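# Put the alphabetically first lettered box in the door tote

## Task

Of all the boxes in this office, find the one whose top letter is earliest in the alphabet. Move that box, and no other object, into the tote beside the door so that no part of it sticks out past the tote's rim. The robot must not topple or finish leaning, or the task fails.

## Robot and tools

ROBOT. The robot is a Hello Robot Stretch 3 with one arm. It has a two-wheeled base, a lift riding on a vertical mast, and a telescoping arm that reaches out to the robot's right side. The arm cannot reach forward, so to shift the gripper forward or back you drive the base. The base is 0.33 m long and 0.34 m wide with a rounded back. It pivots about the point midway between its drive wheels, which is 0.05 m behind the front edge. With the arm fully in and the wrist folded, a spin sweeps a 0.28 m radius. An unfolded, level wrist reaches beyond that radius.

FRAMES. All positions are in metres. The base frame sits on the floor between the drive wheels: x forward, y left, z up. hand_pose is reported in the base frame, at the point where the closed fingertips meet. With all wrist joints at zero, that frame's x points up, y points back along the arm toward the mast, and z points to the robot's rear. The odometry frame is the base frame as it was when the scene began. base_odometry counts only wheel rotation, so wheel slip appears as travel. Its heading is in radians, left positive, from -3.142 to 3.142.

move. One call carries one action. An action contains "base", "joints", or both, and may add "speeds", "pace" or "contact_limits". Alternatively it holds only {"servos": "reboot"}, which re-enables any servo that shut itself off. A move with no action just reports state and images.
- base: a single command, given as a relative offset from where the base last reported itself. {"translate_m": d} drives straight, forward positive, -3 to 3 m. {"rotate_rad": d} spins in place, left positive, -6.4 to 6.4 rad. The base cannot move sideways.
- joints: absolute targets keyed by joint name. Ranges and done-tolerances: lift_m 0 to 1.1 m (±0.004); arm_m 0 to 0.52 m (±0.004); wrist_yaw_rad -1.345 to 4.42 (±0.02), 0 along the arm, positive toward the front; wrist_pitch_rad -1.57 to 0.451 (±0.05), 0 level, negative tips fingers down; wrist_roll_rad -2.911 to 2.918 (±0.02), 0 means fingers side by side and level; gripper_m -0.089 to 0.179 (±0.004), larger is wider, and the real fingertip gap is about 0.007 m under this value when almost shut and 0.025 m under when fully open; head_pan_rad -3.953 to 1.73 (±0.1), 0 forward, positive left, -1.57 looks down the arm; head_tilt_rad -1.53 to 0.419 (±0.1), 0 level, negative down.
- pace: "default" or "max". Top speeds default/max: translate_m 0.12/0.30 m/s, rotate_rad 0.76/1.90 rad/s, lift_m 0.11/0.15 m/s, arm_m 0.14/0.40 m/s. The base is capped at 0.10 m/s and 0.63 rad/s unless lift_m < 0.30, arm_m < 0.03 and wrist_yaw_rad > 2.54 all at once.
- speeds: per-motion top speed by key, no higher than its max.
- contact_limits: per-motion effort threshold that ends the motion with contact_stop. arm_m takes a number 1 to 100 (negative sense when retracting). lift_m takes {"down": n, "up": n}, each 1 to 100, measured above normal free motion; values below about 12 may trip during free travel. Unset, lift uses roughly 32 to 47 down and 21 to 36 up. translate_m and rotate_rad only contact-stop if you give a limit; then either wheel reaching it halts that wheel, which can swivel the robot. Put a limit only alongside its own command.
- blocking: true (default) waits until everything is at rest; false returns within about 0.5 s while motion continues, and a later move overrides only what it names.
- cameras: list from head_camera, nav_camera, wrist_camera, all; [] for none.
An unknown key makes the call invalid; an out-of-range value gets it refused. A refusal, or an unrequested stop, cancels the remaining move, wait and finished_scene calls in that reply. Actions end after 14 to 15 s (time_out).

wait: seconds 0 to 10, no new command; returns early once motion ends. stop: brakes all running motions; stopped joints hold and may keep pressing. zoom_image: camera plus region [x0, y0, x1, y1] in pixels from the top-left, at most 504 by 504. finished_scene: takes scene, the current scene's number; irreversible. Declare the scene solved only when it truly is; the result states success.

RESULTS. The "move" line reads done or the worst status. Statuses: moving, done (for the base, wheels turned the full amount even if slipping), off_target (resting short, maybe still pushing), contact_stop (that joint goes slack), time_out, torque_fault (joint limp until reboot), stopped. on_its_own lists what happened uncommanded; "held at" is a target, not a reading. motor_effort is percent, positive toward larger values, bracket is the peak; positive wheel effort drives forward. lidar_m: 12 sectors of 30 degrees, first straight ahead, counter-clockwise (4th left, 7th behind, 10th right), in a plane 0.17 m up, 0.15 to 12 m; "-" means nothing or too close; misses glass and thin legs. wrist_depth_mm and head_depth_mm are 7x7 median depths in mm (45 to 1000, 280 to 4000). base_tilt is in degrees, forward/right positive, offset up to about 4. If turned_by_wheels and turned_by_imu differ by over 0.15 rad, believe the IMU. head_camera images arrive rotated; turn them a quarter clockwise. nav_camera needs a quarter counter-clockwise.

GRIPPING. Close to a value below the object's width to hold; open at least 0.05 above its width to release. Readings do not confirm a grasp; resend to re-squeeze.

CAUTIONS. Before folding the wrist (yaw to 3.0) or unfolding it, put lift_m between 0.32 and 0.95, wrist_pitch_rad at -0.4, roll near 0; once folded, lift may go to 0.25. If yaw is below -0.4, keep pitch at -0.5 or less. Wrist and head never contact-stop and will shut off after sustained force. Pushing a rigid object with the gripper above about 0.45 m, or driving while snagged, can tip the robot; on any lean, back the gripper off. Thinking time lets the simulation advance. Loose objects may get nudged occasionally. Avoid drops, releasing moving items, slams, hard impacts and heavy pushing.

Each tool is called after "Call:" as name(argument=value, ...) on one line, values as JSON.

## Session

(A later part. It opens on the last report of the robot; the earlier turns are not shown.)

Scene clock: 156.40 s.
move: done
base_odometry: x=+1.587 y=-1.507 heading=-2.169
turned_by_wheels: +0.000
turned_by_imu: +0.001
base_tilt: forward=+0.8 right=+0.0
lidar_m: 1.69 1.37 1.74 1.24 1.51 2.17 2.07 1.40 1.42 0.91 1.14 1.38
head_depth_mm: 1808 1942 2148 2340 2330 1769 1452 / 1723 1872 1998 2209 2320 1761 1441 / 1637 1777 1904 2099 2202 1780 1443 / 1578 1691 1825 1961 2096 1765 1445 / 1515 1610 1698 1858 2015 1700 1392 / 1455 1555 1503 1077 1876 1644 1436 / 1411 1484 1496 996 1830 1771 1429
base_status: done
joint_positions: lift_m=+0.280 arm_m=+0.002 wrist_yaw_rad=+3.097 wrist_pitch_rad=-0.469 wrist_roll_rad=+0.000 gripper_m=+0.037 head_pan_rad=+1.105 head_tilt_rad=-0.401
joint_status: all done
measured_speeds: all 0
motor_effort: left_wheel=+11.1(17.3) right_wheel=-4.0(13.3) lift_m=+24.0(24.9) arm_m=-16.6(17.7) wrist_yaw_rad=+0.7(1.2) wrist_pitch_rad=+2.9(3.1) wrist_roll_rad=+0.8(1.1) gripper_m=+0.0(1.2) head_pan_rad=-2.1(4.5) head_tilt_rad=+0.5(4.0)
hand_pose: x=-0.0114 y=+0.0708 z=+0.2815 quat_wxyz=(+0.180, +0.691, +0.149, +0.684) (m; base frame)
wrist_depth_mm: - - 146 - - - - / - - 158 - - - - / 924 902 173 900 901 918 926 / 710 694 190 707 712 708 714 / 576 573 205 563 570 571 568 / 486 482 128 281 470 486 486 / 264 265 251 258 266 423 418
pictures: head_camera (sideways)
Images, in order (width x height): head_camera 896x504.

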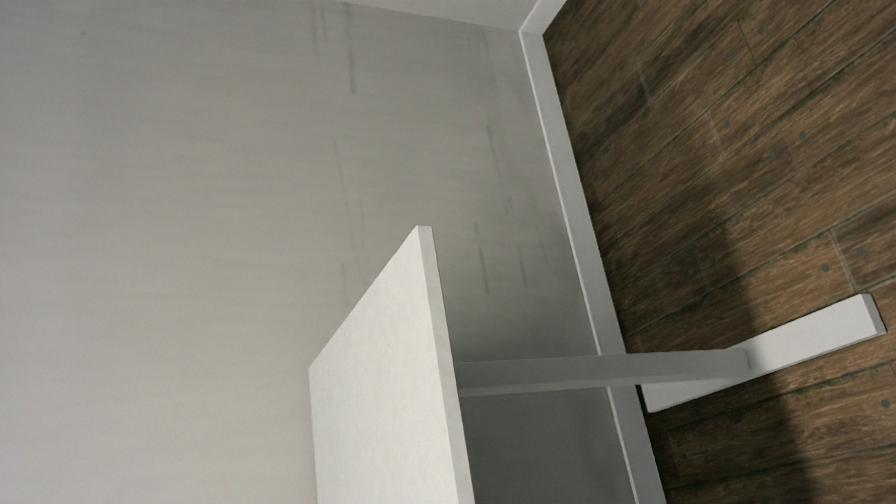

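Call:
move(joints={"head_pan_rad": 1.6, "head_tilt_rad": -0.45}, pace="max", cameras=["head_camera", "nav_camera"])

Scene clock: 159.23 s.
move: done
base_odometry: x=+1.587 y=-1.507 heading=-2.169
turned_by_wheels: +0.000
turned_by_imu: +0.000
base_tilt: forward=+1.1 right=-0.2
lidar_m: 1.69 1.37 1.74 1.24 1.51 2.17 2.07 1.40 1.42 0.91 1.15 1.38
head_depth_mm: 1412 1511 1299 1280 1932 1691 1390 / 1422 1522 1282 1776 1930 1597 1387 / 1415 1529 1283 1776 1973 1668 1395 / 1431 1524 1272 1817 1987 1684 1390 / 1437 1545 1271 1834 1968 1678 1386 / 1437 1553 1258 1861 1981 1681 1387 / 1457 1573 1255 1858 1994 1740 1413
base_status: not commanded
joint_positions: lift_m=+0.280 arm_m=+0.002 wrist_yaw_rad=+3.097 wrist_pitch_rad=-0.469 wrist_roll_rad=+0.000 gripper_m=+0.037 head_pan_rad=+1.605 head_tilt_rad=-0.447
joint_status: all done
measured_speeds: all 0
motor_effort: left_wheel=+10.9(11.2) right_wheel=-5.0(5.0) lift_m=+23.3(23.7) arm_m=-16.1(16.2) wrist_yaw_rad=+0.8(1.3) wrist_pitch_rad=+2.9(3.0) wrist_roll_rad=+0.8(1.0) gripper_m=+0.1(0.8) head_pan_rad=+3.2(4.7) head_tilt_rad=-2.3(3.7)
hand_pose: x=-0.0114 y=+0.0708 z=+0.2815 quat_wxyz=(+0.180, +0.691, +0.149, +0.684) (m; base frame)
wrist_depth_mm: - - 146 - - - - / - - 159 - - - - / 917 907 172 925 909 921 915 / 715 705 190 707 704 705 707 / 577 571 205 574 575 571 570 / 482 489 127 281 475 483 493 / 265 266 254 259 267 424 423
pictures: head_camera (sideways), nav_camera (sideways)
Images, in order (width x height): head_camera 896x504, nav_camera 672x504.

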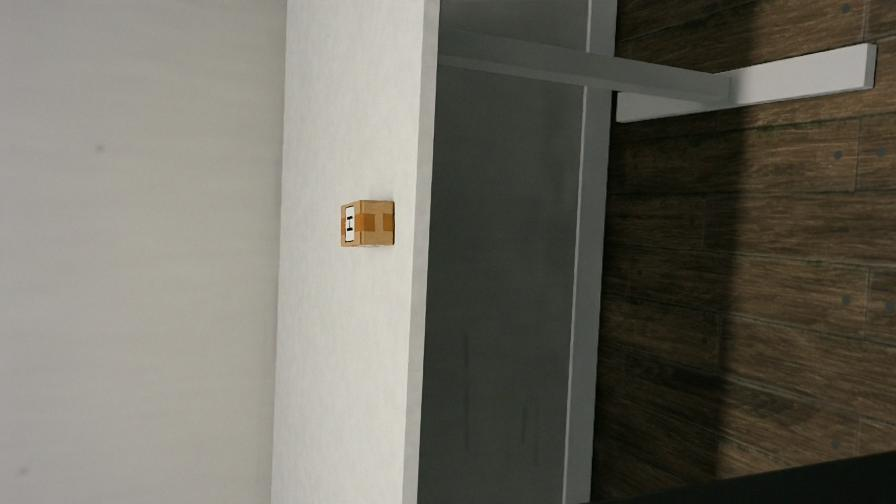

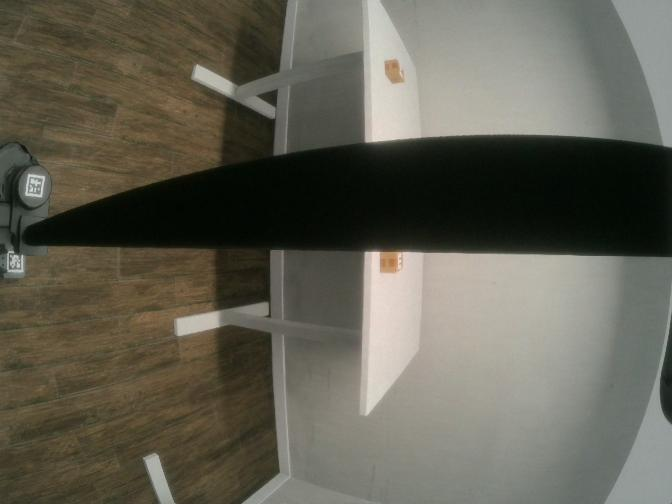

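Call:
zoom_image(camera="head_camera", region=[335, 195, 400, 255])

Call:
zoom_image(camera="nav_camera", region=[375, 50, 415, 90])

Call:
move(joints={"head_pan_rad": 0.0, "head_tilt_rad": -0.45}, pace="max", cameras=["head_camera", "nav_camera"])

Scaled by 7.754 from the camera's 896x504 image, which has a finer 1280x720 frame.

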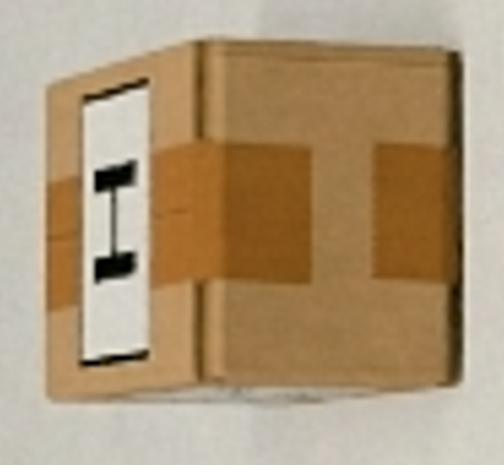

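Scaled by 12.600 from the camera's 672x504 image, which has a finer 792x594 frame.

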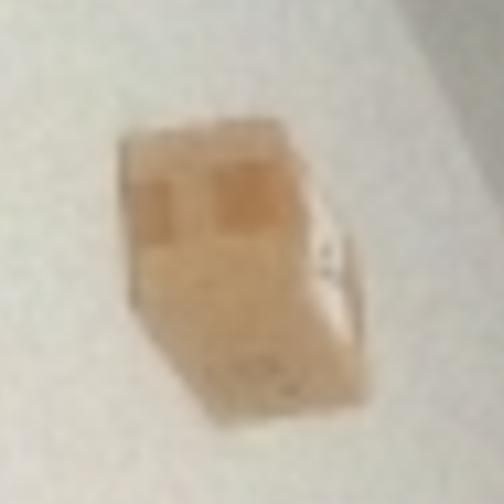

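Scene clock: 163.77 s.
move: done
base_odometry: x=+1.587 y=-1.507 heading=-2.169
turned_by_wheels: +0.000
turned_by_imu: +0.001
base_tilt: forward=+1.0 right=+0.0
lidar_m: 1.69 1.37 1.75 1.23 1.51 2.17 2.07 1.40 1.42 0.91 1.14 1.38
head_depth_mm: 1437 1545 1682 1316 1862 1655 1390 / 1431 1550 1656 1285 1914 1679 1387 / 1437 1546 1670 1306 1894 1675 1381 / 1434 1537 1650 1307 1892 1685 1382 / 1432 1547 1654 1292 1885 1666 1376 / 1430 1546 1645 1287 1905 1664 1376 / 1437 1535 1651 1284 1896 1656 1368
base_status: not commanded
joint_positions: lift_m=+0.280 arm_m=+0.002 wrist_yaw_rad=+3.097 wrist_pitch_rad=-0.469 wrist_roll_rad=+0.000 gripper_m=+0.037 head_pan_rad=-0.037 head_tilt_rad=-0.450
joint_status: all done
measured_speeds: all 0
motor_effort: left_wheel=+10.8(11.1) right_wheel=-4.4(4.9) lift_m=+22.3(22.6) arm_m=-14.9(15.3) wrist_yaw_rad=+0.8(1.4) wrist_pitch_rad=+2.6(2.9) wrist_roll_rad=+0.9(1.0) gripper_m=-0.4(1.3) head_pan_rad=+0.0(5.2) head_tilt_rad=-2.6(4.5)
hand_pose: x=-0.0114 y=+0.0708 z=+0.2815 quat_wxyz=(+0.180, +0.691, +0.149, +0.684) (m; base frame)
wrist_depth_mm: - - 147 - - - - / - - 159 - - - - / 919 894 173 898 915 902 902 / 706 704 190 705 690 695 700 / 583 567 205 582 580 572 574 / 487 488 128 282 472 484 484 / 265 265 254 258 268 419 424
pictures: head_camera (sideways), nav_camera (sideways)
Images, in order (width x height): head_camera 896x504, nav_camera 672x504.

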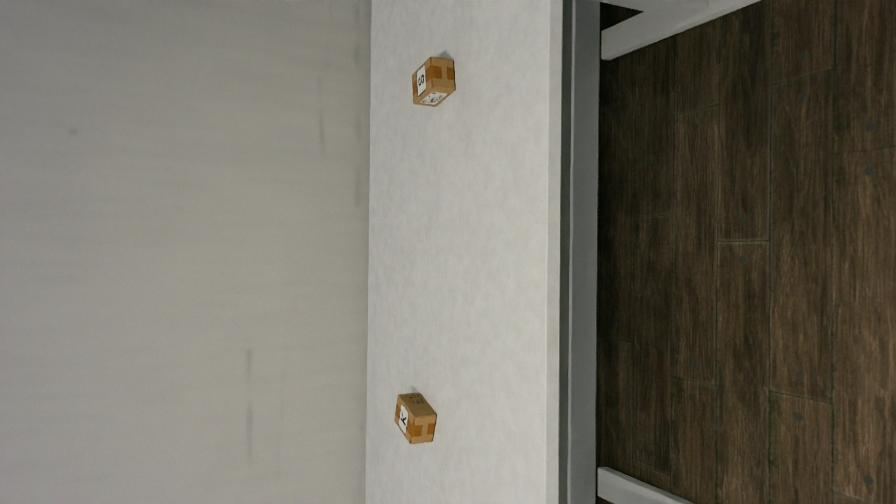

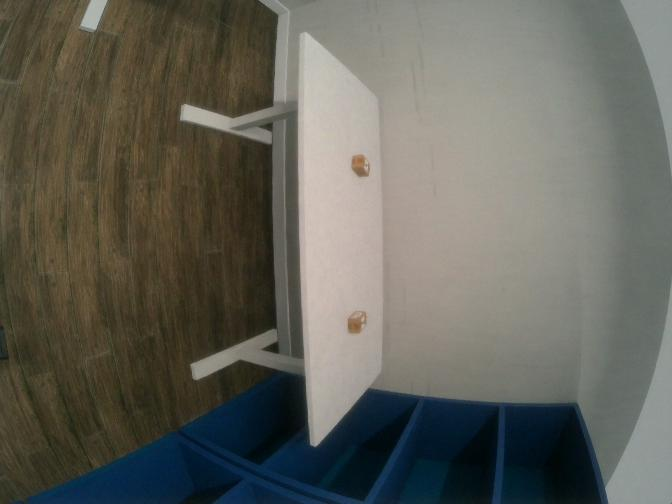

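Call:
zoom_image(camera="head_camera", region=[405, 50, 465, 110])

Call:
zoom_image(camera="head_camera", region=[385, 385, 445, 445])

Call:
move(base={"translate_m": -0.75}, joints={"head_pan_rad": 1.55, "head_tilt_rad": -0.45}, pace="max", cameras=["head_camera"])

Scaled by 8.400 from the camera's 896x504 image, which has a finer 1280x720 frame.

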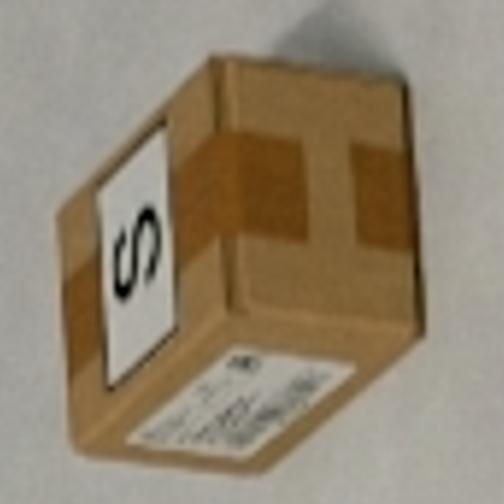

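Scaled by 8.400 from the camera's 896x504 image, which has a finer 1280x720 frame.

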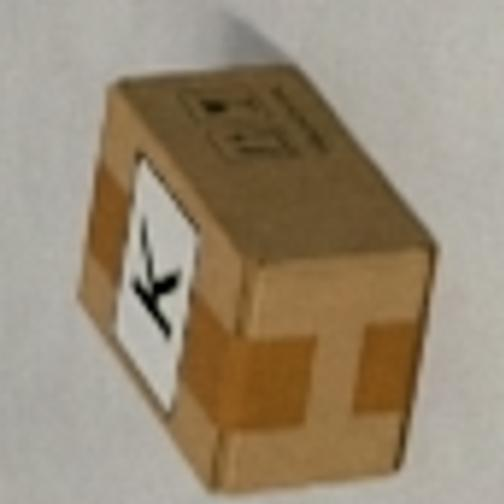

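Scene clock: 174.00 s.
move: done
base_odometry: x=+2.010 y=-0.887 heading=-2.169
turned_by_wheels: +0.000
turned_by_imu: +0.002
base_tilt: forward=+0.8 right=-0.2
lidar_m: 2.43 2.06 1.57 1.20 1.69 1.39 1.33 1.36 0.99 1.14 1.06 1.72
head_depth_mm: 1397 1504 1279 1783 1921 1688 1388 / 1392 1507 1268 1774 1934 1686 1385 / 1399 1521 1276 1786 1935 1679 1384 / 1397 1521 1270 1788 1946 1687 1381 / 1402 1515 1252 1298 1892 1571 1380 / 1409 1514 1249 1792 1939 1660 1379 / 1407 1525 1625 1786 1940 1662 1379
base_status: done
joint_positions: lift_m=+0.280 arm_m=+0.002 wrist_yaw_rad=+3.097 wrist_pitch_rad=-0.469 wrist_roll_rad=+0.000 gripper_m=+0.037 head_pan_rad=+1.553 head_tilt_rad=-0.450
joint_status: all done
measured_speeds: all 0
motor_effort: left_wheel=-5.2(12.3) right_wheel=-1.5(14.8) lift_m=+21.5(21.7) arm_m=-13.3(14.6) wrist_yaw_rad=+0.8(1.3) wrist_pitch_rad=+3.1(3.3) wrist_roll_rad=+0.8(1.1) gripper_m=+0.0(1.2) head_pan_rad=-3.0(4.9) head_tilt_rad=-1.3(5.0)
hand_pose: x=-0.0114 y=+0.0708 z=+0.2815 quat_wxyz=(+0.180, +0.691, +0.149, +0.684) (m; base frame)
wrist_depth_mm: - - 146 - - - - / - - 158 - - - - / 885 908 173 895 897 919 893 / 705 705 190 702 692 714 700 / 578 574 205 571 577 569 576 / 487 487 128 283 474 487 495 / 267 264 253 260 267 420 416
pictures: head_camera (sideways)
Images, in order (width x height): head_camera 896x504.

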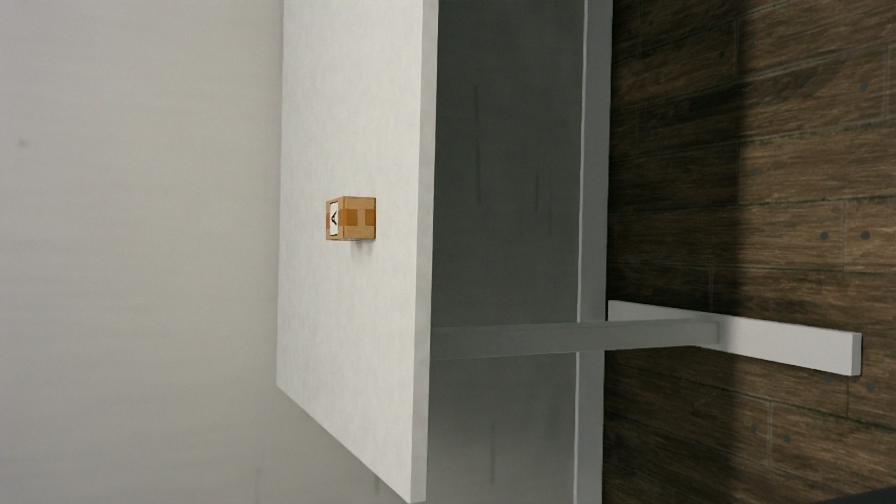

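Call:
zoom_image(camera="head_camera", region=[320, 190, 380, 250])

Scaled by 8.400 from the camera's 896x504 image, which has a finer 1280x720 frame.

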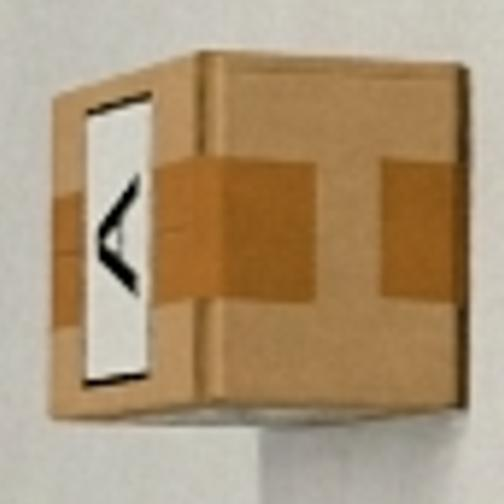

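Call:
move(base={"rotate_rad": 1.505}, joints={"head_pan_rad": -1.57, "head_tilt_rad": -0.5}, pace="max", cameras=[])

Call:
move(base={"translate_m": 0.42}, pace="max", cameras=[])

Call:
move(base={"rotate_rad": 1.571}, pace="max", cameras=["head_camera", "nav_camera"])

Scene clock: 223.57 s.
move: done
base_odometry: x=+2.010 y=-0.887 heading=-0.665
turned_by_wheels: +1.505
turned_by_imu: +1.499
base_tilt: forward=+0.8 right=-0.1
lidar_m: 1.20 1.20 1.43 1.33 1.34 1.70 0.99 1.06 1.72 2.09 2.06 1.57
head_depth_mm: 2110 2324 2398 2578 2016 1621 1343 / 2118 2288 2110 2440 2023 1610 1341 / 2117 2290 2083 2651 1997 1614 1346 / 2094 2271 2055 2621 1982 1590 1337 / 2062 2273 2031 2593 1971 1596 1342 / 2060 2221 2043 2580 1993 1593 1341 / 2080 2217 2009 2419 1982 1595 1336
base_status: done
joint_positions: lift_m=+0.280 arm_m=+0.002 wrist_yaw_rad=+3.097 wrist_pitch_rad=-0.469 wrist_roll_rad=+0.000 gripper_m=+0.037 head_pan_rad=-1.586 head_tilt_rad=-0.500
joint_status: all done
measured_speeds: translate_m=+0.000 rotate_rad=+0.000 lift_m=+0.000 arm_m=+0.000 wrist_yaw_rad=+0.000 wrist_pitch_rad=+0.000 wrist_roll_rad=+0.000 head_pan_rad=+0.024 head_tilt_rad=+0.000
motor_effort: left_wheel=-8.9(16.7) right_wheel=+9.8(16.3) lift_m=+22.0(22.3) arm_m=-19.5(20.6) wrist_yaw_rad=+1.1(1.4) wrist_pitch_rad=+2.9(3.1) wrist_roll_rad=+0.9(1.1) gripper_m=-0.6(1.3) head_pan_rad=+3.7(5.7) head_tilt_rad=-3.0(5.5)
hand_pose: x=-0.0114 y=+0.0708 z=+0.2815 quat_wxyz=(+0.180, +0.691, +0.149, +0.684) (m; base frame)
wrist_depth_mm: - - 147 - - - - / - - 158 - - - - / 895 911 173 911 871 885 900 / 695 709 190 691 708 701 716 / 571 581 206 577 578 572 579 / 486 486 128 283 474 487 486 / 265 264 253 259 266 426 425
pictures: none
No camera images: "cameras" was empty.

Scene clock: 226.27 s.
move: done
base_odometry: x=+2.340 y=-1.146 heading=-0.665
turned_by_wheels: +0.000
turned_by_imu: +0.000
base_tilt: forward=+1.0 right=-0.3
lidar_m: 1.23 0.80 1.49 1.37 1.39 1.76 1.40 1.42 1.94 1.94 1.26 1.28
head_depth_mm: 2087 2279 2059 2638 2016 1613 1343 / 2063 2243 2115 2636 1990 1606 1350 / 2054 2244 2093 2568 1977 1597 1343 / 2068 2220 2052 2580 1985 1597 1342 / 2040 2211 2026 2506 1977 1586 1336 / 2038 2202 2331 2585 1974 1597 1342 / 2039 2192 2413 2554 1973 1594 1338
base_status: done
joint_positions: lift_m=+0.280 arm_m=+0.002 wrist_yaw_rad=+3.097 wrist_pitch_rad=-0.469 wrist_roll_rad=+0.000 gripper_m=+0.037 head_pan_rad=-1.571 head_tilt_rad=-0.500
joint_status: not commanded
measured_speeds: all 0
motor_effort: left_wheel=-0.6(11.3) right_wheel=+9.2(20.8) lift_m=+22.5(22.8) arm_m=-17.0(19.6) wrist_yaw_rad=+1.1(1.3) wrist_pitch_rad=+2.5(3.1) wrist_roll_rad=+0.8(1.1) gripper_m=-0.1(1.3) head_pan_rad=+4.0(4.1) head_tilt_rad=-2.2(3.6)
hand_pose: x=-0.0114 y=+0.0708 z=+0.2815 quat_wxyz=(+0.180, +0.691, +0.149, +0.684) (m; base frame)
wrist_depth_mm: - - 147 - - - - / - - 158 - - - - / 918 910 173 905 899 900 901 / 701 708 190 696 706 702 700 / 581 577 206 583 580 571 604 / 492 492 128 283 471 488 469 / 265 266 252 260 268 424 419
pictures: none
No camera images: "cameras" was empty.

Scene clock: 228.37 s.
move: done
base_odometry: x=+2.340 y=-1.146 heading=+0.905
turned_by_wheels: +1.571
turned_by_imu: +1.564
base_tilt: forward=+1.0 right=-0.2
lidar_m: 1.37 1.39 1.74 1.40 1.81 1.94 1.93 1.26 1.26 1.23 0.80 1.49
head_depth_mm: 1063 1150 1076 723 561 1609 1343 / 1049 1141 1075 720 560 1610 1344 / 1042 1136 1071 716 557 1592 1340 / 1034 1132 1068 678 555 1610 1335 / 1030 1125 1062 651 536 1597 1338 / 1026 1110 1058 708 533 1519 1250 / 1023 1109 1052 707 534 1505 1331
base_status: done
joint_positions: lift_m=+0.280 arm_m=+0.002 wrist_yaw_rad=+3.097 wrist_pitch_rad=-0.469 wrist_roll_rad=+0.000 gripper_m=+0.037 head_pan_rad=-1.570 head_tilt_rad=-0.500
joint_status: not commanded
measured_speeds: all 0
motor_effort: left_wheel=-8.5(16.7) right_wheel=+10.3(17.1) lift_m=+23.0(23.1) arm_m=-20.0(20.6) wrist_yaw_rad=+1.0(1.5) wrist_pitch_rad=+2.8(3.1) wrist_roll_rad=+0.8(1.0) gripper_m=+1.0(1.3) head_pan_rad=+3.0(4.4) head_tilt_rad=-1.9(3.2)
hand_pose: x=-0.0114 y=+0.0708 z=+0.2815 quat_wxyz=(+0.180, +0.691, +0.149, +0.684) (m; base frame)
wrist_depth_mm: - - 146 - - - - / - - 158 - - - - / 915 907 173 910 895 897 900 / 708 694 190 709 719 707 706 / 581 573 206 578 573 575 574 / 486 489 128 280 471 482 487 / 265 266 251 259 265 423 421
pictures: head_camera (sideways), nav_camera (sideways)
Images, in order (width x height): head_camera 896x504, nav_camera 672x504.

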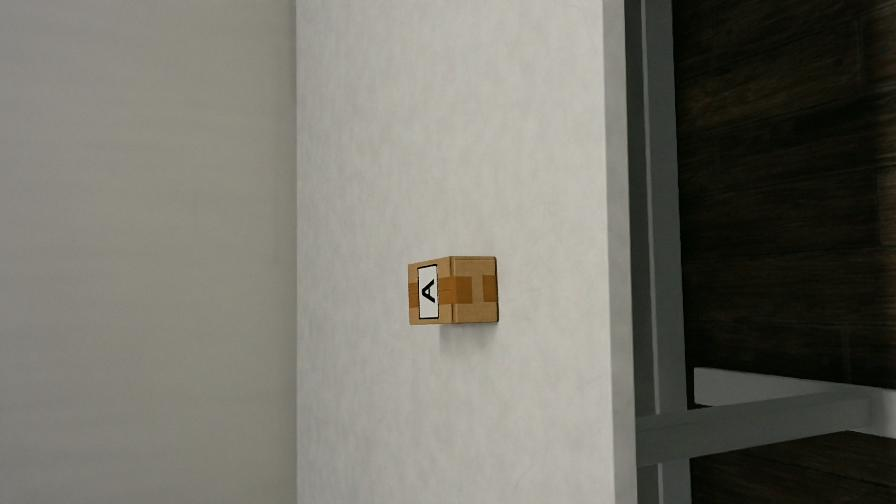

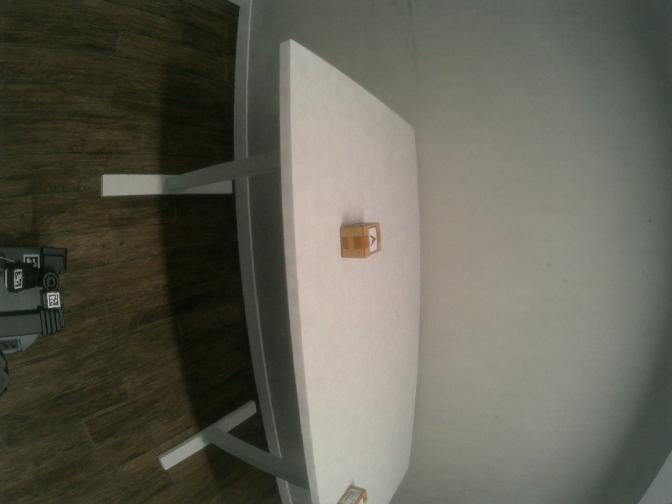

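Call:
move(joints={"lift_m": 0.93, "wrist_pitch_rad": -0.4}, pace="max", cameras=[])

Call:
move(joints={"wrist_yaw_rad": 1.5}, cameras=[])

Call:
move(joints={"lift_m": 1.09, "wrist_yaw_rad": 1.2, "gripper_m": 0.179}, pace="max", cameras=[])

Call:
move(joints={"wrist_yaw_rad": 0.0}, pace="max")

Scene clock: 261.60 s.
move: done
base_odometry: x=+2.340 y=-1.146 heading=+0.905
turned_by_wheels: +0.000
turned_by_imu: +0.001
base_tilt: forward=+1.0 right=-0.3
lidar_m: 1.37 1.39 1.73 1.39 1.81 1.94 1.94 1.26 1.26 1.23 0.80 1.49
head_depth_mm: 1054 1154 1079 718 560 1651 - / 1047 1142 1072 717 559 1609 - / 1043 1127 1078 717 558 1603 - / 1043 1130 1070 676 555 1605 - / 1032 1121 1063 649 534 1597 - / 1027 1108 1057 710 534 1500 1215 / 1018 1111 1053 707 534 1509 1335
base_status: not commanded
joint_positions: lift_m=+0.930 arm_m=+0.002 wrist_yaw_rad=+3.097 wrist_pitch_rad=-0.419 wrist_roll_rad=+0.000 gripper_m=+0.037 head_pan_rad=-1.570 head_tilt_rad=-0.500
joint_status: all done
measured_speeds: all 0
motor_effort: left_wheel=-8.3(8.7) right_wheel=+10.2(10.7) lift_m=+29.3(33.2) arm_m=-13.8(17.8) wrist_yaw_rad=+0.7(1.5) wrist_pitch_rad=+3.2(7.1) wrist_roll_rad=+0.9(1.1) gripper_m=-0.3(1.5) head_pan_rad=+3.2(4.1) head_tilt_rad=-0.7(2.5)
hand_pose: x=-0.0111 y=+0.0773 z=+0.9425 quat_wxyz=(+0.163, +0.694, +0.132, +0.688) (m; base frame)
wrist_depth_mm: - 143 144 - - - - / - - 156 - - - - / - - 167 - - - - / - - 184 - - - - / - - 199 - - - - / - - 127 - - - - / - - 247 - - - -
pictures: none
No camera images: "cameras" was empty.

Scene clock: 263.40 s.
move: done
base_odometry: x=+2.340 y=-1.146 heading=+0.905
turned_by_wheels: +0.000
turned_by_imu: +0.000
base_tilt: forward=+0.9 right=-0.1
lidar_m: 1.37 1.39 1.74 1.40 1.81 1.94 1.94 1.26 1.26 1.23 0.80 1.49
head_depth_mm: 1060 1146 1075 722 560 1648 - / 1058 1145 1084 719 560 1629 - / 1047 1136 1067 716 558 1641 - / 1034 1120 1063 677 556 1589 1341 / 1037 1119 1061 650 536 1602 1345 / 1026 1115 1059 710 532 1502 1259 / 1023 1106 1055 709 533 1513 1399
base_status: not commanded
joint_positions: lift_m=+0.930 arm_m=+0.002 wrist_yaw_rad=+1.503 wrist_pitch_rad=-0.419 wrist_roll_rad=+0.000 gripper_m=+0.037 head_pan_rad=-1.570 head_tilt_rad=-0.500
joint_status: all done
measured_speeds: all 0
motor_effort: left_wheel=-8.2(8.5) right_wheel=+9.5(10.4) lift_m=+28.8(29.7) arm_m=-12.6(13.5) wrist_yaw_rad=-2.5(5.1) wrist_pitch_rad=+3.0(3.7) wrist_roll_rad=+0.8(1.0) gripper_m=-0.6(1.1) head_pan_rad=+2.2(4.2) head_tilt_rad=+0.1(1.7)
hand_pose: x=+0.2024 y=-0.1619 z=+0.9425 quat_wxyz=(+0.606, +0.580, -0.404, +0.365) (m; base frame)
wrist_depth_mm: - - - - - - - / - - - - - - - / - - - - - - 296 / - - - - - - - / - - - - - - - / - - 127 - - - - / - - - - - - -
pictures: none
No camera images: "cameras" was empty.

Scene clock: 265.37 s.
move: done
base_odometry: x=+2.340 y=-1.146 heading=+0.905
turned_by_wheels: +0.000
turned_by_imu: +0.000
base_tilt: forward=+0.9 right=-0.1
lidar_m: 1.37 1.39 1.74 1.40 1.81 1.94 1.94 1.26 1.27 1.23 0.80 1.49
head_depth_mm: 1039 - - - - - 1320 / 1030 - - - - - 1307 / 1033 - - 791 - - 1309 / 1043 1128 1069 681 - - 1278 / 1036 1122 1062 675 - - 1270 / 1024 1112 1138 - - - 1224 / 1021 1106 - - - - 1328
base_status: not commanded
joint_positions: lift_m=+1.090 arm_m=+0.002 wrist_yaw_rad=+1.203 wrist_pitch_rad=-0.418 wrist_roll_rad=+0.000 gripper_m=+0.179 head_pan_rad=-1.570 head_tilt_rad=-0.500
joint_status: all done
measured_speeds: all 0
motor_effort: left_wheel=-8.2(8.5) right_wheel=+10.3(10.4) lift_m=+28.9(32.5) arm_m=-10.4(12.3) wrist_yaw_rad=-2.1(7.3) wrist_pitch_rad=+3.2(3.6) wrist_roll_rad=+1.2(1.2) gripper_m=+0.2(89.6) head_pan_rad=+3.0(4.0) head_tilt_rad=+0.6(1.5)
hand_pose: x=+0.1880 y=-0.2275 z=+1.1027 quat_wxyz=(+0.654, +0.512, -0.487, +0.270) (m; base frame)
wrist_depth_mm: 919 - - - - - - / - - - - - - - / - - - - - - - / - - - - - - - / - - - - 410 391 393 / 125 - - - - 331 123 / - - - - - 309 107
pictures: none
No camera images: "cameras" was empty.

Scene clock: 266.43 s.
move: done
base_odometry: x=+2.340 y=-1.146 heading=+0.905
turned_by_wheels: +0.000
turned_by_imu: +0.000
base_tilt: forward=+1.1 right=-0.2
lidar_m: 1.37 1.39 1.73 1.40 1.82 1.94 1.94 1.26 1.26 1.23 0.80 1.49
head_depth_mm: 1033 - - - - - - / 1033 - - - - - - / 1036 - - - - - 1288 / 1035 1128 1066 680 519 1613 1334 / 1035 1120 1064 625 535 1573 1339 / 1029 1110 1055 707 535 1510 1241 / 1024 1103 1054 708 533 1517 1334
base_status: not commanded
joint_positions: lift_m=+1.090 arm_m=+0.002 wrist_yaw_rad=+0.003 wrist_pitch_rad=-0.418 wrist_roll_rad=+0.000 gripper_m=+0.179 head_pan_rad=-1.570 head_tilt_rad=-0.500
joint_status: all done
measured_speeds: all 0
motor_effort: left_wheel=-8.3(8.5) right_wheel=+10.1(10.6) lift_m=+27.9(29.3) arm_m=-9.6(10.6) wrist_yaw_rad=-2.5(6.8) wrist_pitch_rad=+2.9(3.4) wrist_roll_rad=+0.8(1.0) gripper_m=+0.4(1.0) head_pan_rad=+3.2(4.1) head_tilt_rad=+0.4(1.2)
hand_pose: x=-0.0207 y=-0.3711 z=+1.1027 quat_wxyz=(+0.692, +0.148, -0.691, -0.146) (m; base frame)
wrist_depth_mm: - - - - - - - / - - - - - - - / - - - - - - - / - - 422 - - - - / 394 377 397 397 397 399 399 / 125 320 341 342 343 323 123 / 281 293 303 314 - - 109
pictures: head_camera (sideways), nav_camera (sideways), wrist_camera
Images, in order (width x height): head_camera 896x504, nav_camera 672x504, wrist_camera 644x364.

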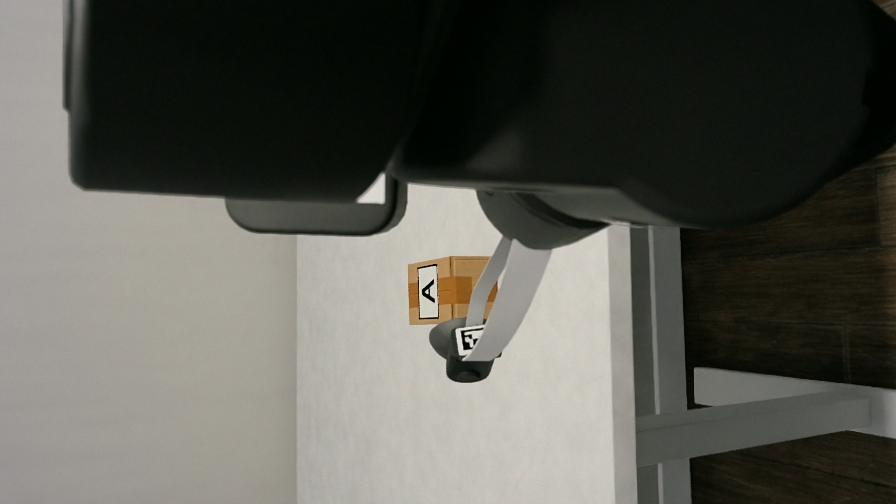

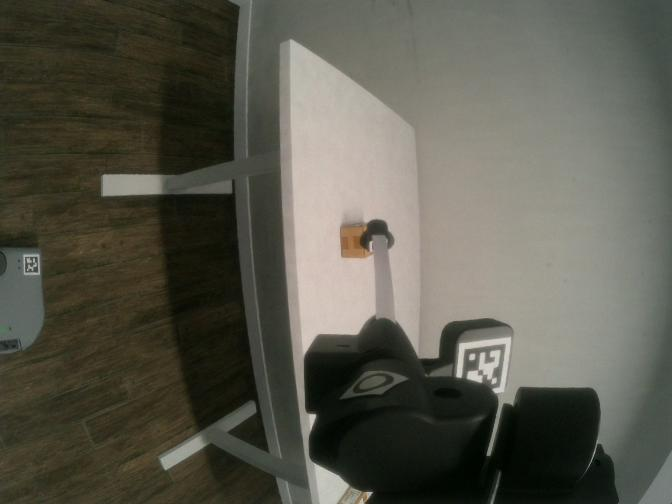

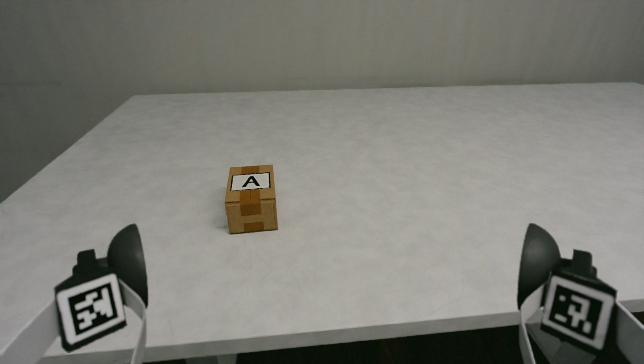

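Call:
move(base={"translate_m": 0.085}, joints={"wrist_pitch_rad": -0.7}, cameras=["wrist_camera", "head_camera"])

Scene clock: 275.50 s.
move: done
base_odometry: x=+2.392 y=-1.080 heading=+0.905
turned_by_wheels: +0.000
turned_by_imu: +0.001
base_tilt: forward=+1.0 right=+0.1
lidar_m: 1.29 1.30 1.63 1.38 1.82 2.01 2.02 1.32 1.32 0.84 0.77 1.41
head_depth_mm: 1017 - - - - - - / 1021 - - - - - - / 1029 - - - - - - / 1028 1126 1076 680 557 1564 1338 / 1025 1115 1065 711 555 1578 1304 / 1019 1105 1063 710 533 1084 1275 / 1012 1097 1129 708 535 1556 1329
base_status: done
joint_positions: lift_m=+1.090 arm_m=+0.002 wrist_yaw_rad=+0.003 wrist_pitch_rad=-0.710 wrist_roll_rad=+0.000 gripper_m=+0.179 head_pan_rad=-1.570 head_tilt_rad=-0.500
joint_status: all done
measured_speeds: all 0
motor_effort: left_wheel=-0.9(6.1) right_wheel=+13.3(15.7) lift_m=+22.1(24.6) arm_m=-5.5(7.2) wrist_yaw_rad=-2.0(2.6) wrist_pitch_rad=+1.8(5.5) wrist_roll_rad=+0.8(1.1) gripper_m=+0.1(1.1) head_pan_rad=+3.1(4.0) head_tilt_rad=+1.3(1.7)
hand_pose: x=-0.0210 y=-0.3253 z=+1.0434 quat_wxyz=(+0.664, +0.247, -0.662, -0.245) (m; base frame)
wrist_depth_mm: - - - - - - - / 452 - - 374 - - - / 378 381 379 374 379 376 374 / 324 325 324 324 321 324 329 / 295 300 308 - - - - / 125 - - - - 137 137 / - - - - - - 109
pictures: head_camera (sideways), wrist_camera
Images, in order (width x height): head_camera 896x504, wrist_camera 644x364.

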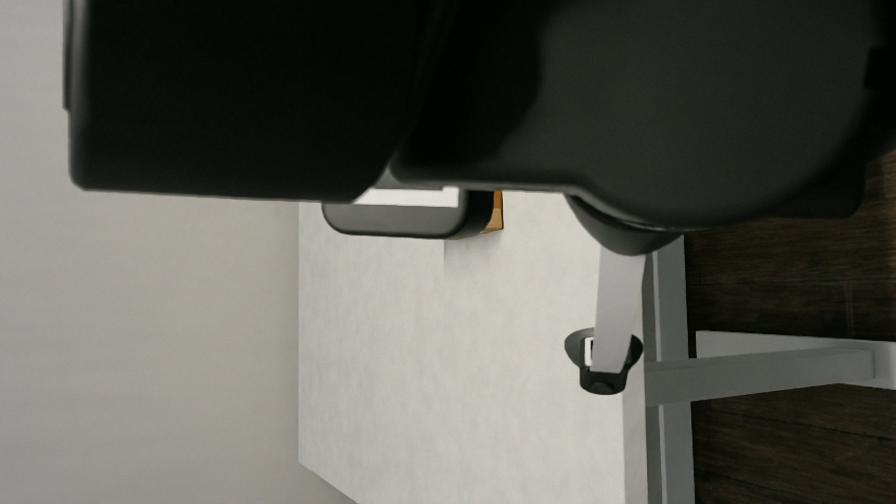

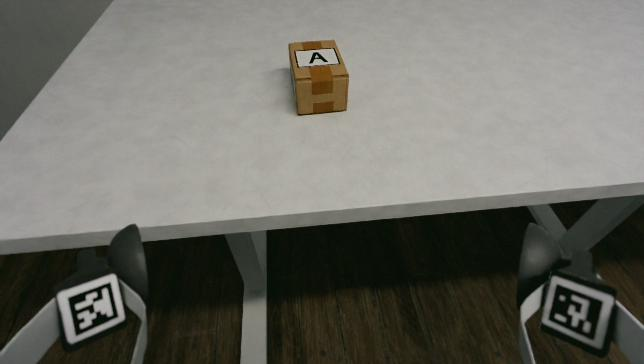

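Call:
move(base={"translate_m": 0.01}, joints={"arm_m": 0.15}, contact_limits={"arm_m": 40}, cameras=["wrist_camera", "head_camera"])

Scene clock: 288.17 s.
move: done
base_odometry: x=+2.399 y=-1.072 heading=+0.905
turned_by_wheels: +0.000
turned_by_imu: +0.001
base_tilt: forward=+0.7 right=-0.3
lidar_m: 1.28 1.29 1.62 1.38 1.83 2.02 2.03 1.32 1.32 0.77 0.77 1.39
head_depth_mm: - - - 687 540 1620 1342 / 1014 - - 632 538 1603 1342 / 1021 1091 - 287 538 1604 1333 / 1030 1116 1064 646 537 1602 1336 / 1019 1107 1068 650 535 1578 1312 / 1011 1101 1059 706 533 1468 1311 / 1016 1094 1131 706 534 1571 1331
base_status: done
joint_positions: lift_m=+1.090 arm_m=+0.150 wrist_yaw_rad=+0.003 wrist_pitch_rad=-0.711 wrist_roll_rad=+0.000 gripper_m=+0.179 head_pan_rad=-1.570 head_tilt_rad=-0.500
joint_status: all done
measured_speeds: all 0
motor_effort: left_wheel=+1.4(6.5) right_wheel=+8.7(14.7) lift_m=+23.9(23.9) arm_m=+20.0(23.5) wrist_yaw_rad=-2.0(2.8) wrist_pitch_rad=+1.8(2.2) wrist_roll_rad=+1.0(1.1) gripper_m=+0.7(1.3) head_pan_rad=+2.3(3.9) head_tilt_rad=+0.9(2.4)
contact_limits: arm_m 40 (drawing in: default 38, maximum 55; extending or still: default 47, maximum 70)
hand_pose: x=-0.0210 y=-0.4734 z=+1.0432 quat_wxyz=(+0.664, +0.247, -0.662, -0.245) (m; base frame)
wrist_depth_mm: - - - - - - - / 415 - - - - - - / 376 374 375 308 377 372 375 / 322 324 321 272 319 321 319 / 284 291 281 283 280 290 282 / 116 242 255 254 253 247 122 / 220 224 230 228 228 223 107
pictures: head_camera (sideways), wrist_camera
Images, in order (width x height): head_camera 896x504, wrist_camera 644x364.

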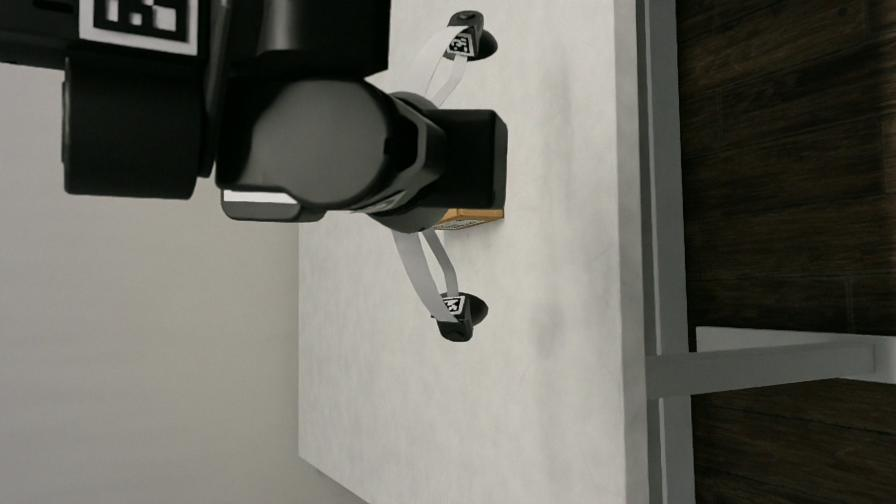

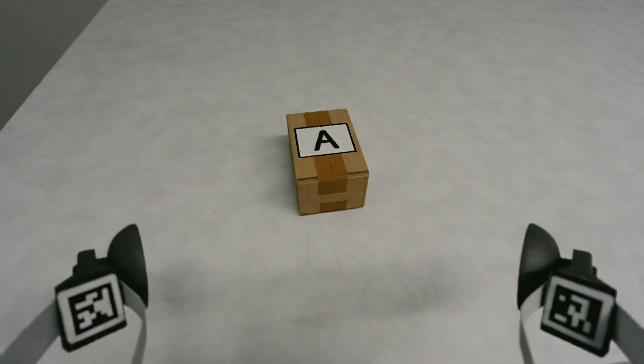

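Call:
move(joints={"arm_m": 0.265}, contact_limits={"arm_m": 40}, cameras=["wrist_camera"])

Call:
move(joints={"lift_m": 1.068}, speeds={"lift_m": 0.03}, contact_limits={"lift_m": {"down": 14}})

Scene clock: 300.53 s.
move: done
base_odometry: x=+2.399 y=-1.072 heading=+0.905
turned_by_wheels: +0.000
turned_by_imu: +0.001
base_tilt: forward=+0.9 right=+0.0
lidar_m: 1.28 1.29 1.62 1.38 1.82 2.02 2.03 1.33 1.32 0.77 0.77 1.39
head_depth_mm: 293 296 943 688 540 1595 1345 / 299 312 415 716 538 1597 1344 / 1000 325 376 617 538 1604 1340 / 1025 1115 1060 681 535 1601 1353 / 1013 1103 1057 679 535 1586 1293 / 1011 1102 1055 710 533 1475 1299 / 1013 1098 1127 708 531 1574 1324
base_status: not commanded
joint_positions: lift_m=+1.090 arm_m=+0.265 wrist_yaw_rad=+0.003 wrist_pitch_rad=-0.711 wrist_roll_rad=+0.000 gripper_m=+0.179 head_pan_rad=-1.570 head_tilt_rad=-0.500
joint_status: all done
measured_speeds: all 0
motor_effort: left_wheel=+1.3(1.8) right_wheel=+8.3(9.1) lift_m=+30.3(30.7) arm_m=+20.9(23.7) wrist_yaw_rad=-2.1(2.7) wrist_pitch_rad=+1.8(2.1) wrist_roll_rad=+0.7(1.2) gripper_m=-0.1(1.2) head_pan_rad=+2.2(3.9) head_tilt_rad=+2.2(3.3)
contact_limits: arm_m 40 (drawing in: default 38, maximum 55; extending or still: default 47, maximum 70)
hand_pose: x=-0.0210 y=-0.5884 z=+1.0432 quat_wxyz=(+0.663, +0.247, -0.662, -0.245) (m; base frame)
wrist_depth_mm: - - - - - - - / 416 - - - - - - / 373 376 370 376 377 370 372 / 325 323 323 321 316 322 322 / 281 287 285 224 283 287 282 / 116 241 252 201 253 246 122 / 219 223 228 204 227 224 107
pictures: wrist_camera
Images, in order (width x height): wrist_camera 644x364.

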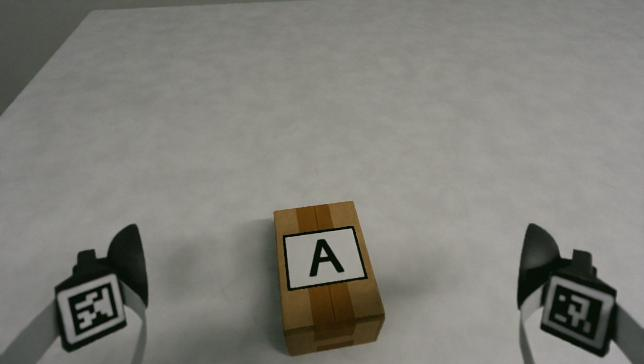

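Scene clock: 301.70 s.
move: done
base_odometry: x=+2.399 y=-1.072 heading=+0.905
turned_by_wheels: +0.000
turned_by_imu: +0.000
base_tilt: forward=+0.8 right=-0.1
lidar_m: 1.28 1.29 1.62 1.39 1.83 2.02 2.03 1.33 1.32 0.77 0.77 1.39
head_depth_mm: 333 312 312 688 538 1619 1354 / 1004 313 330 685 540 1597 1341 / 1021 331 333 606 538 1604 1338 / 1028 1121 1062 681 535 1597 1337 / 1019 1102 1064 680 534 1576 1308 / 1016 1097 1055 708 535 1472 1311 / 1012 1089 1132 706 534 1561 1341
base_status: not commanded
joint_positions: lift_m=+1.068 arm_m=+0.265 wrist_yaw_rad=+0.003 wrist_pitch_rad=-0.711 wrist_roll_rad=+0.000 gripper_m=+0.179 head_pan_rad=-1.570 head_tilt_rad=-0.500
joint_status: all done
measured_speeds: all 0
motor_effort: left_wheel=+1.6(1.8) right_wheel=+8.3(9.0) lift_m=+20.6(28.7) arm_m=+20.7(21.5) wrist_yaw_rad=-2.3(2.3) wrist_pitch_rad=+1.8(2.1) wrist_roll_rad=+0.9(1.0) gripper_m=+0.1(1.4) head_pan_rad=+2.6(3.8) head_tilt_rad=+2.0(3.1)
contact_limits: arm_m 40 (drawing in: default 38, maximum 55; extending or still: default 47, maximum 70); lift_m down 14 (down: maximum 72; up: maximum 65)
hand_pose: x=-0.0210 y=-0.5883 z=+1.0212 quat_wxyz=(+0.663, +0.247, -0.662, -0.246) (m; base frame)
wrist_depth_mm: - - - - - - - / 390 391 407 403 390 403 406 / 339 341 337 340 336 341 338 / 292 293 294 293 292 293 293 / 257 258 259 200 258 263 258 / 116 220 230 178 230 225 122 / 200 204 207 199 207 207 107
pictures: head_camera (sideways), nav_camera (sideways), wrist_camera
Images, in order (width x height): head_camera 896x504, nav_camera 672x504, wrist_camera 644x364.

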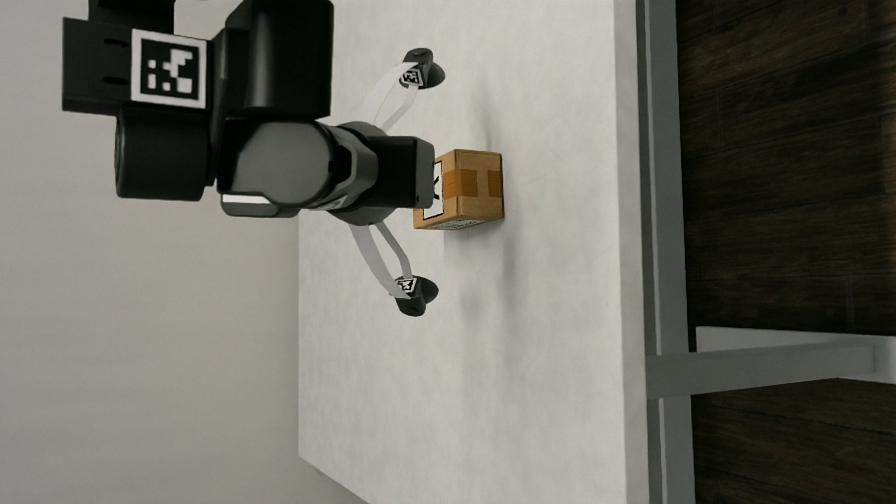

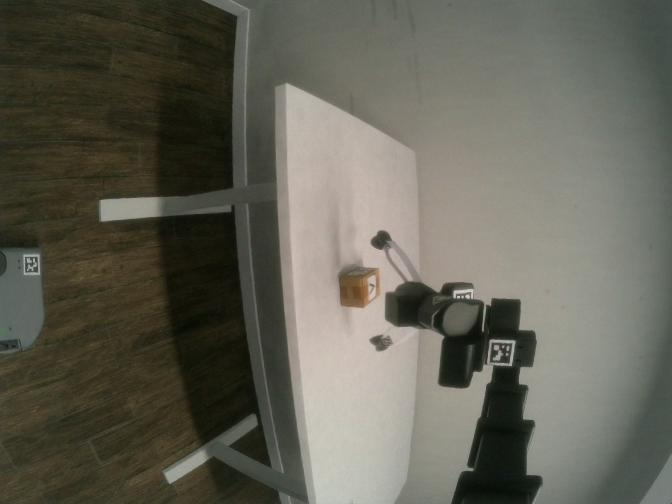

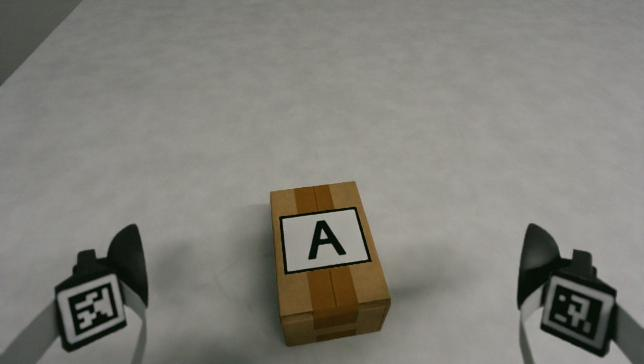

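Call:
move(joints={"gripper_m": 0.03}, cameras=["wrist_camera"])

Call:
move(joints={"lift_m": 1.1}, speeds={"lift_m": 0.05})

Scene clock: 309.00 s.
move: done
base_odometry: x=+2.399 y=-1.072 heading=+0.905
turned_by_wheels: +0.000
turned_by_imu: +0.001
base_tilt: forward=+0.9 right=-0.2
lidar_m: 1.28 1.29 1.62 1.38 1.83 2.02 2.02 1.33 1.32 0.77 0.77 1.39
head_depth_mm: 333 313 312 720 539 1605 1343 / 1010 313 331 713 538 1597 1347 / 1017 331 333 603 538 1601 1340 / 1025 1113 1073 681 536 1591 1344 / 1022 1103 1054 713 536 1587 1312 / 1017 1101 1056 707 535 1467 1301 / 1014 1091 1127 708 533 1554 1335
base_status: not commanded
joint_positions: lift_m=+1.068 arm_m=+0.265 wrist_yaw_rad=+0.003 wrist_pitch_rad=-0.711 wrist_roll_rad=+0.000 gripper_m=+0.030 head_pan_rad=-1.570 head_tilt_rad=-0.500
joint_status: all done
measured_speeds: all 0
motor_effort: left_wheel=+1.4(1.8) right_wheel=+8.3(9.0) lift_m=+20.7(21.1) arm_m=+19.2(19.9) wrist_yaw_rad=-1.9(2.5) wrist_pitch_rad=+1.9(2.4) wrist_roll_rad=+0.7(1.0) gripper_m=+0.0(89.2) head_pan_rad=+2.0(3.9) head_tilt_rad=+2.9(3.7)
contact_limits: arm_m 40 (drawing in: default 38, maximum 55; extending or still: default 47, maximum 70); lift_m down 14 (down: maximum 72; up: maximum 65)
hand_pose: x=-0.0210 y=-0.5883 z=+1.0212 quat_wxyz=(+0.663, +0.247, -0.662, -0.246) (m; base frame)
wrist_depth_mm: - - - - - - - / 393 385 401 408 388 404 405 / 340 342 337 340 339 340 340 / 294 294 294 293 293 294 292 / 257 258 258 195 258 258 258 / 230 230 127 172 132 229 229 / 208 208 202 196 204 207 208
pictures: wrist_camera
Images, in order (width x height): wrist_camera 644x364.

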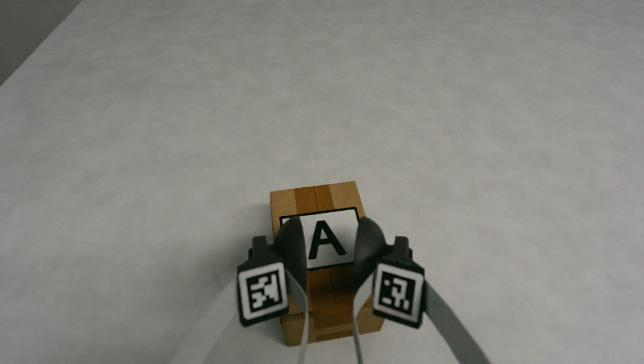

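Scene clock: 310.13 s.
move: done
base_odometry: x=+2.399 y=-1.072 heading=+0.905
turned_by_wheels: +0.000
turned_by_imu: +0.000
base_tilt: forward=+1.0 right=-0.2
lidar_m: 1.28 1.30 1.62 1.38 1.82 2.02 2.03 1.33 1.32 0.77 0.77 1.39
head_depth_mm: 290 292 1016 721 538 1611 1349 / 298 312 886 717 539 1595 1339 / 315 320 374 616 538 1596 1344 / 1025 1111 1068 682 536 1599 1338 / 1017 1107 1061 709 536 1594 1303 / 1015 1099 1050 708 535 1470 1301 / 1011 1094 1126 709 534 1564 1346
base_status: not commanded
joint_positions: lift_m=+1.098 arm_m=+0.265 wrist_yaw_rad=+0.003 wrist_pitch_rad=-0.712 wrist_roll_rad=+0.000 gripper_m=+0.030 head_pan_rad=-1.570 head_tilt_rad=-0.500
joint_status: all done
joint sent to its limit — lift_m, upper limit.
measured_speeds: all 0
motor_effort: left_wheel=+1.4(1.8) right_wheel=+8.6(8.8) lift_m=+30.7(32.3) arm_m=+18.5(19.4) wrist_yaw_rad=-2.0(2.4) wrist_pitch_rad=+1.8(2.2) wrist_roll_rad=+0.7(1.0) gripper_m=-0.3(1.1) head_pan_rad=+2.6(3.9) head_tilt_rad=+2.5(3.5)
contact_limits: arm_m 40 (drawing in: default 38, maximum 55; extending or still: default 47, maximum 70)
hand_pose: x=-0.0210 y=-0.5883 z=+1.0507 quat_wxyz=(+0.663, +0.247, -0.662, -0.246) (m; base frame)
wrist_depth_mm: - - - - - - - / - - - - - - - / 385 386 384 381 383 384 382 / 330 332 331 330 329 330 332 / 290 293 295 229 292 291 293 / 261 261 127 201 132 261 260 / 235 240 226 205 225 234 235
pictures: head_camera (sideways), nav_camera (sideways), wrist_camera
Images, in order (width x height): head_camera 896x504, nav_camera 672x504, wrist_camera 644x364.

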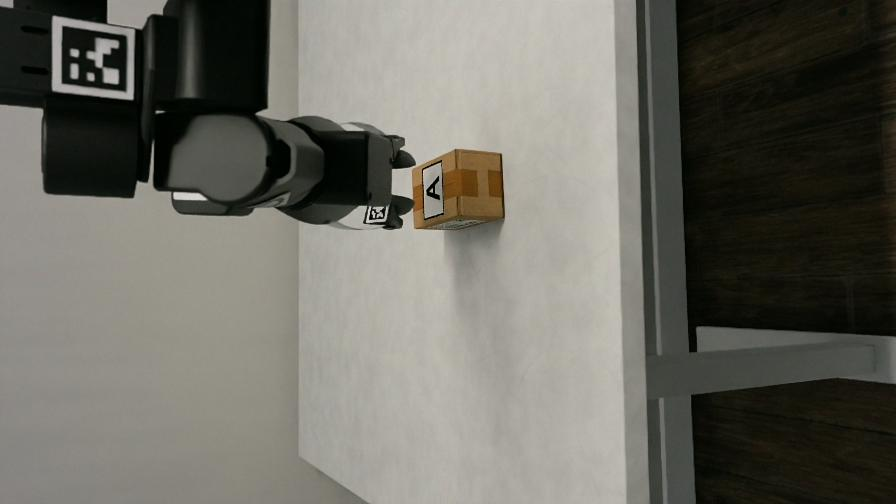

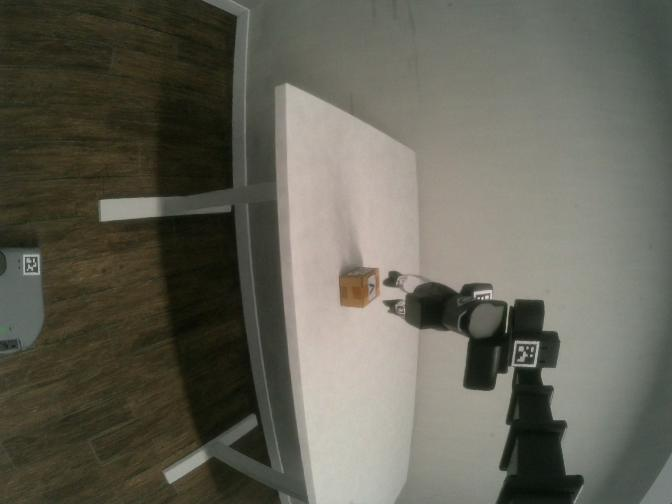

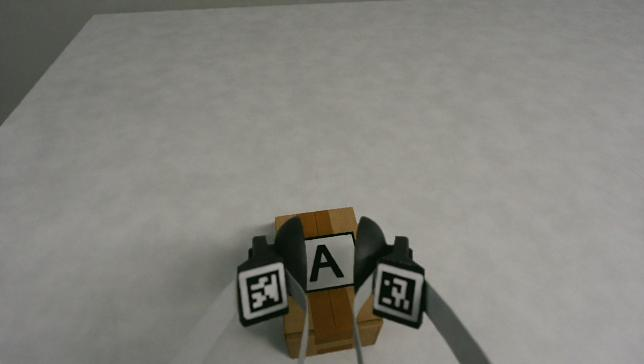

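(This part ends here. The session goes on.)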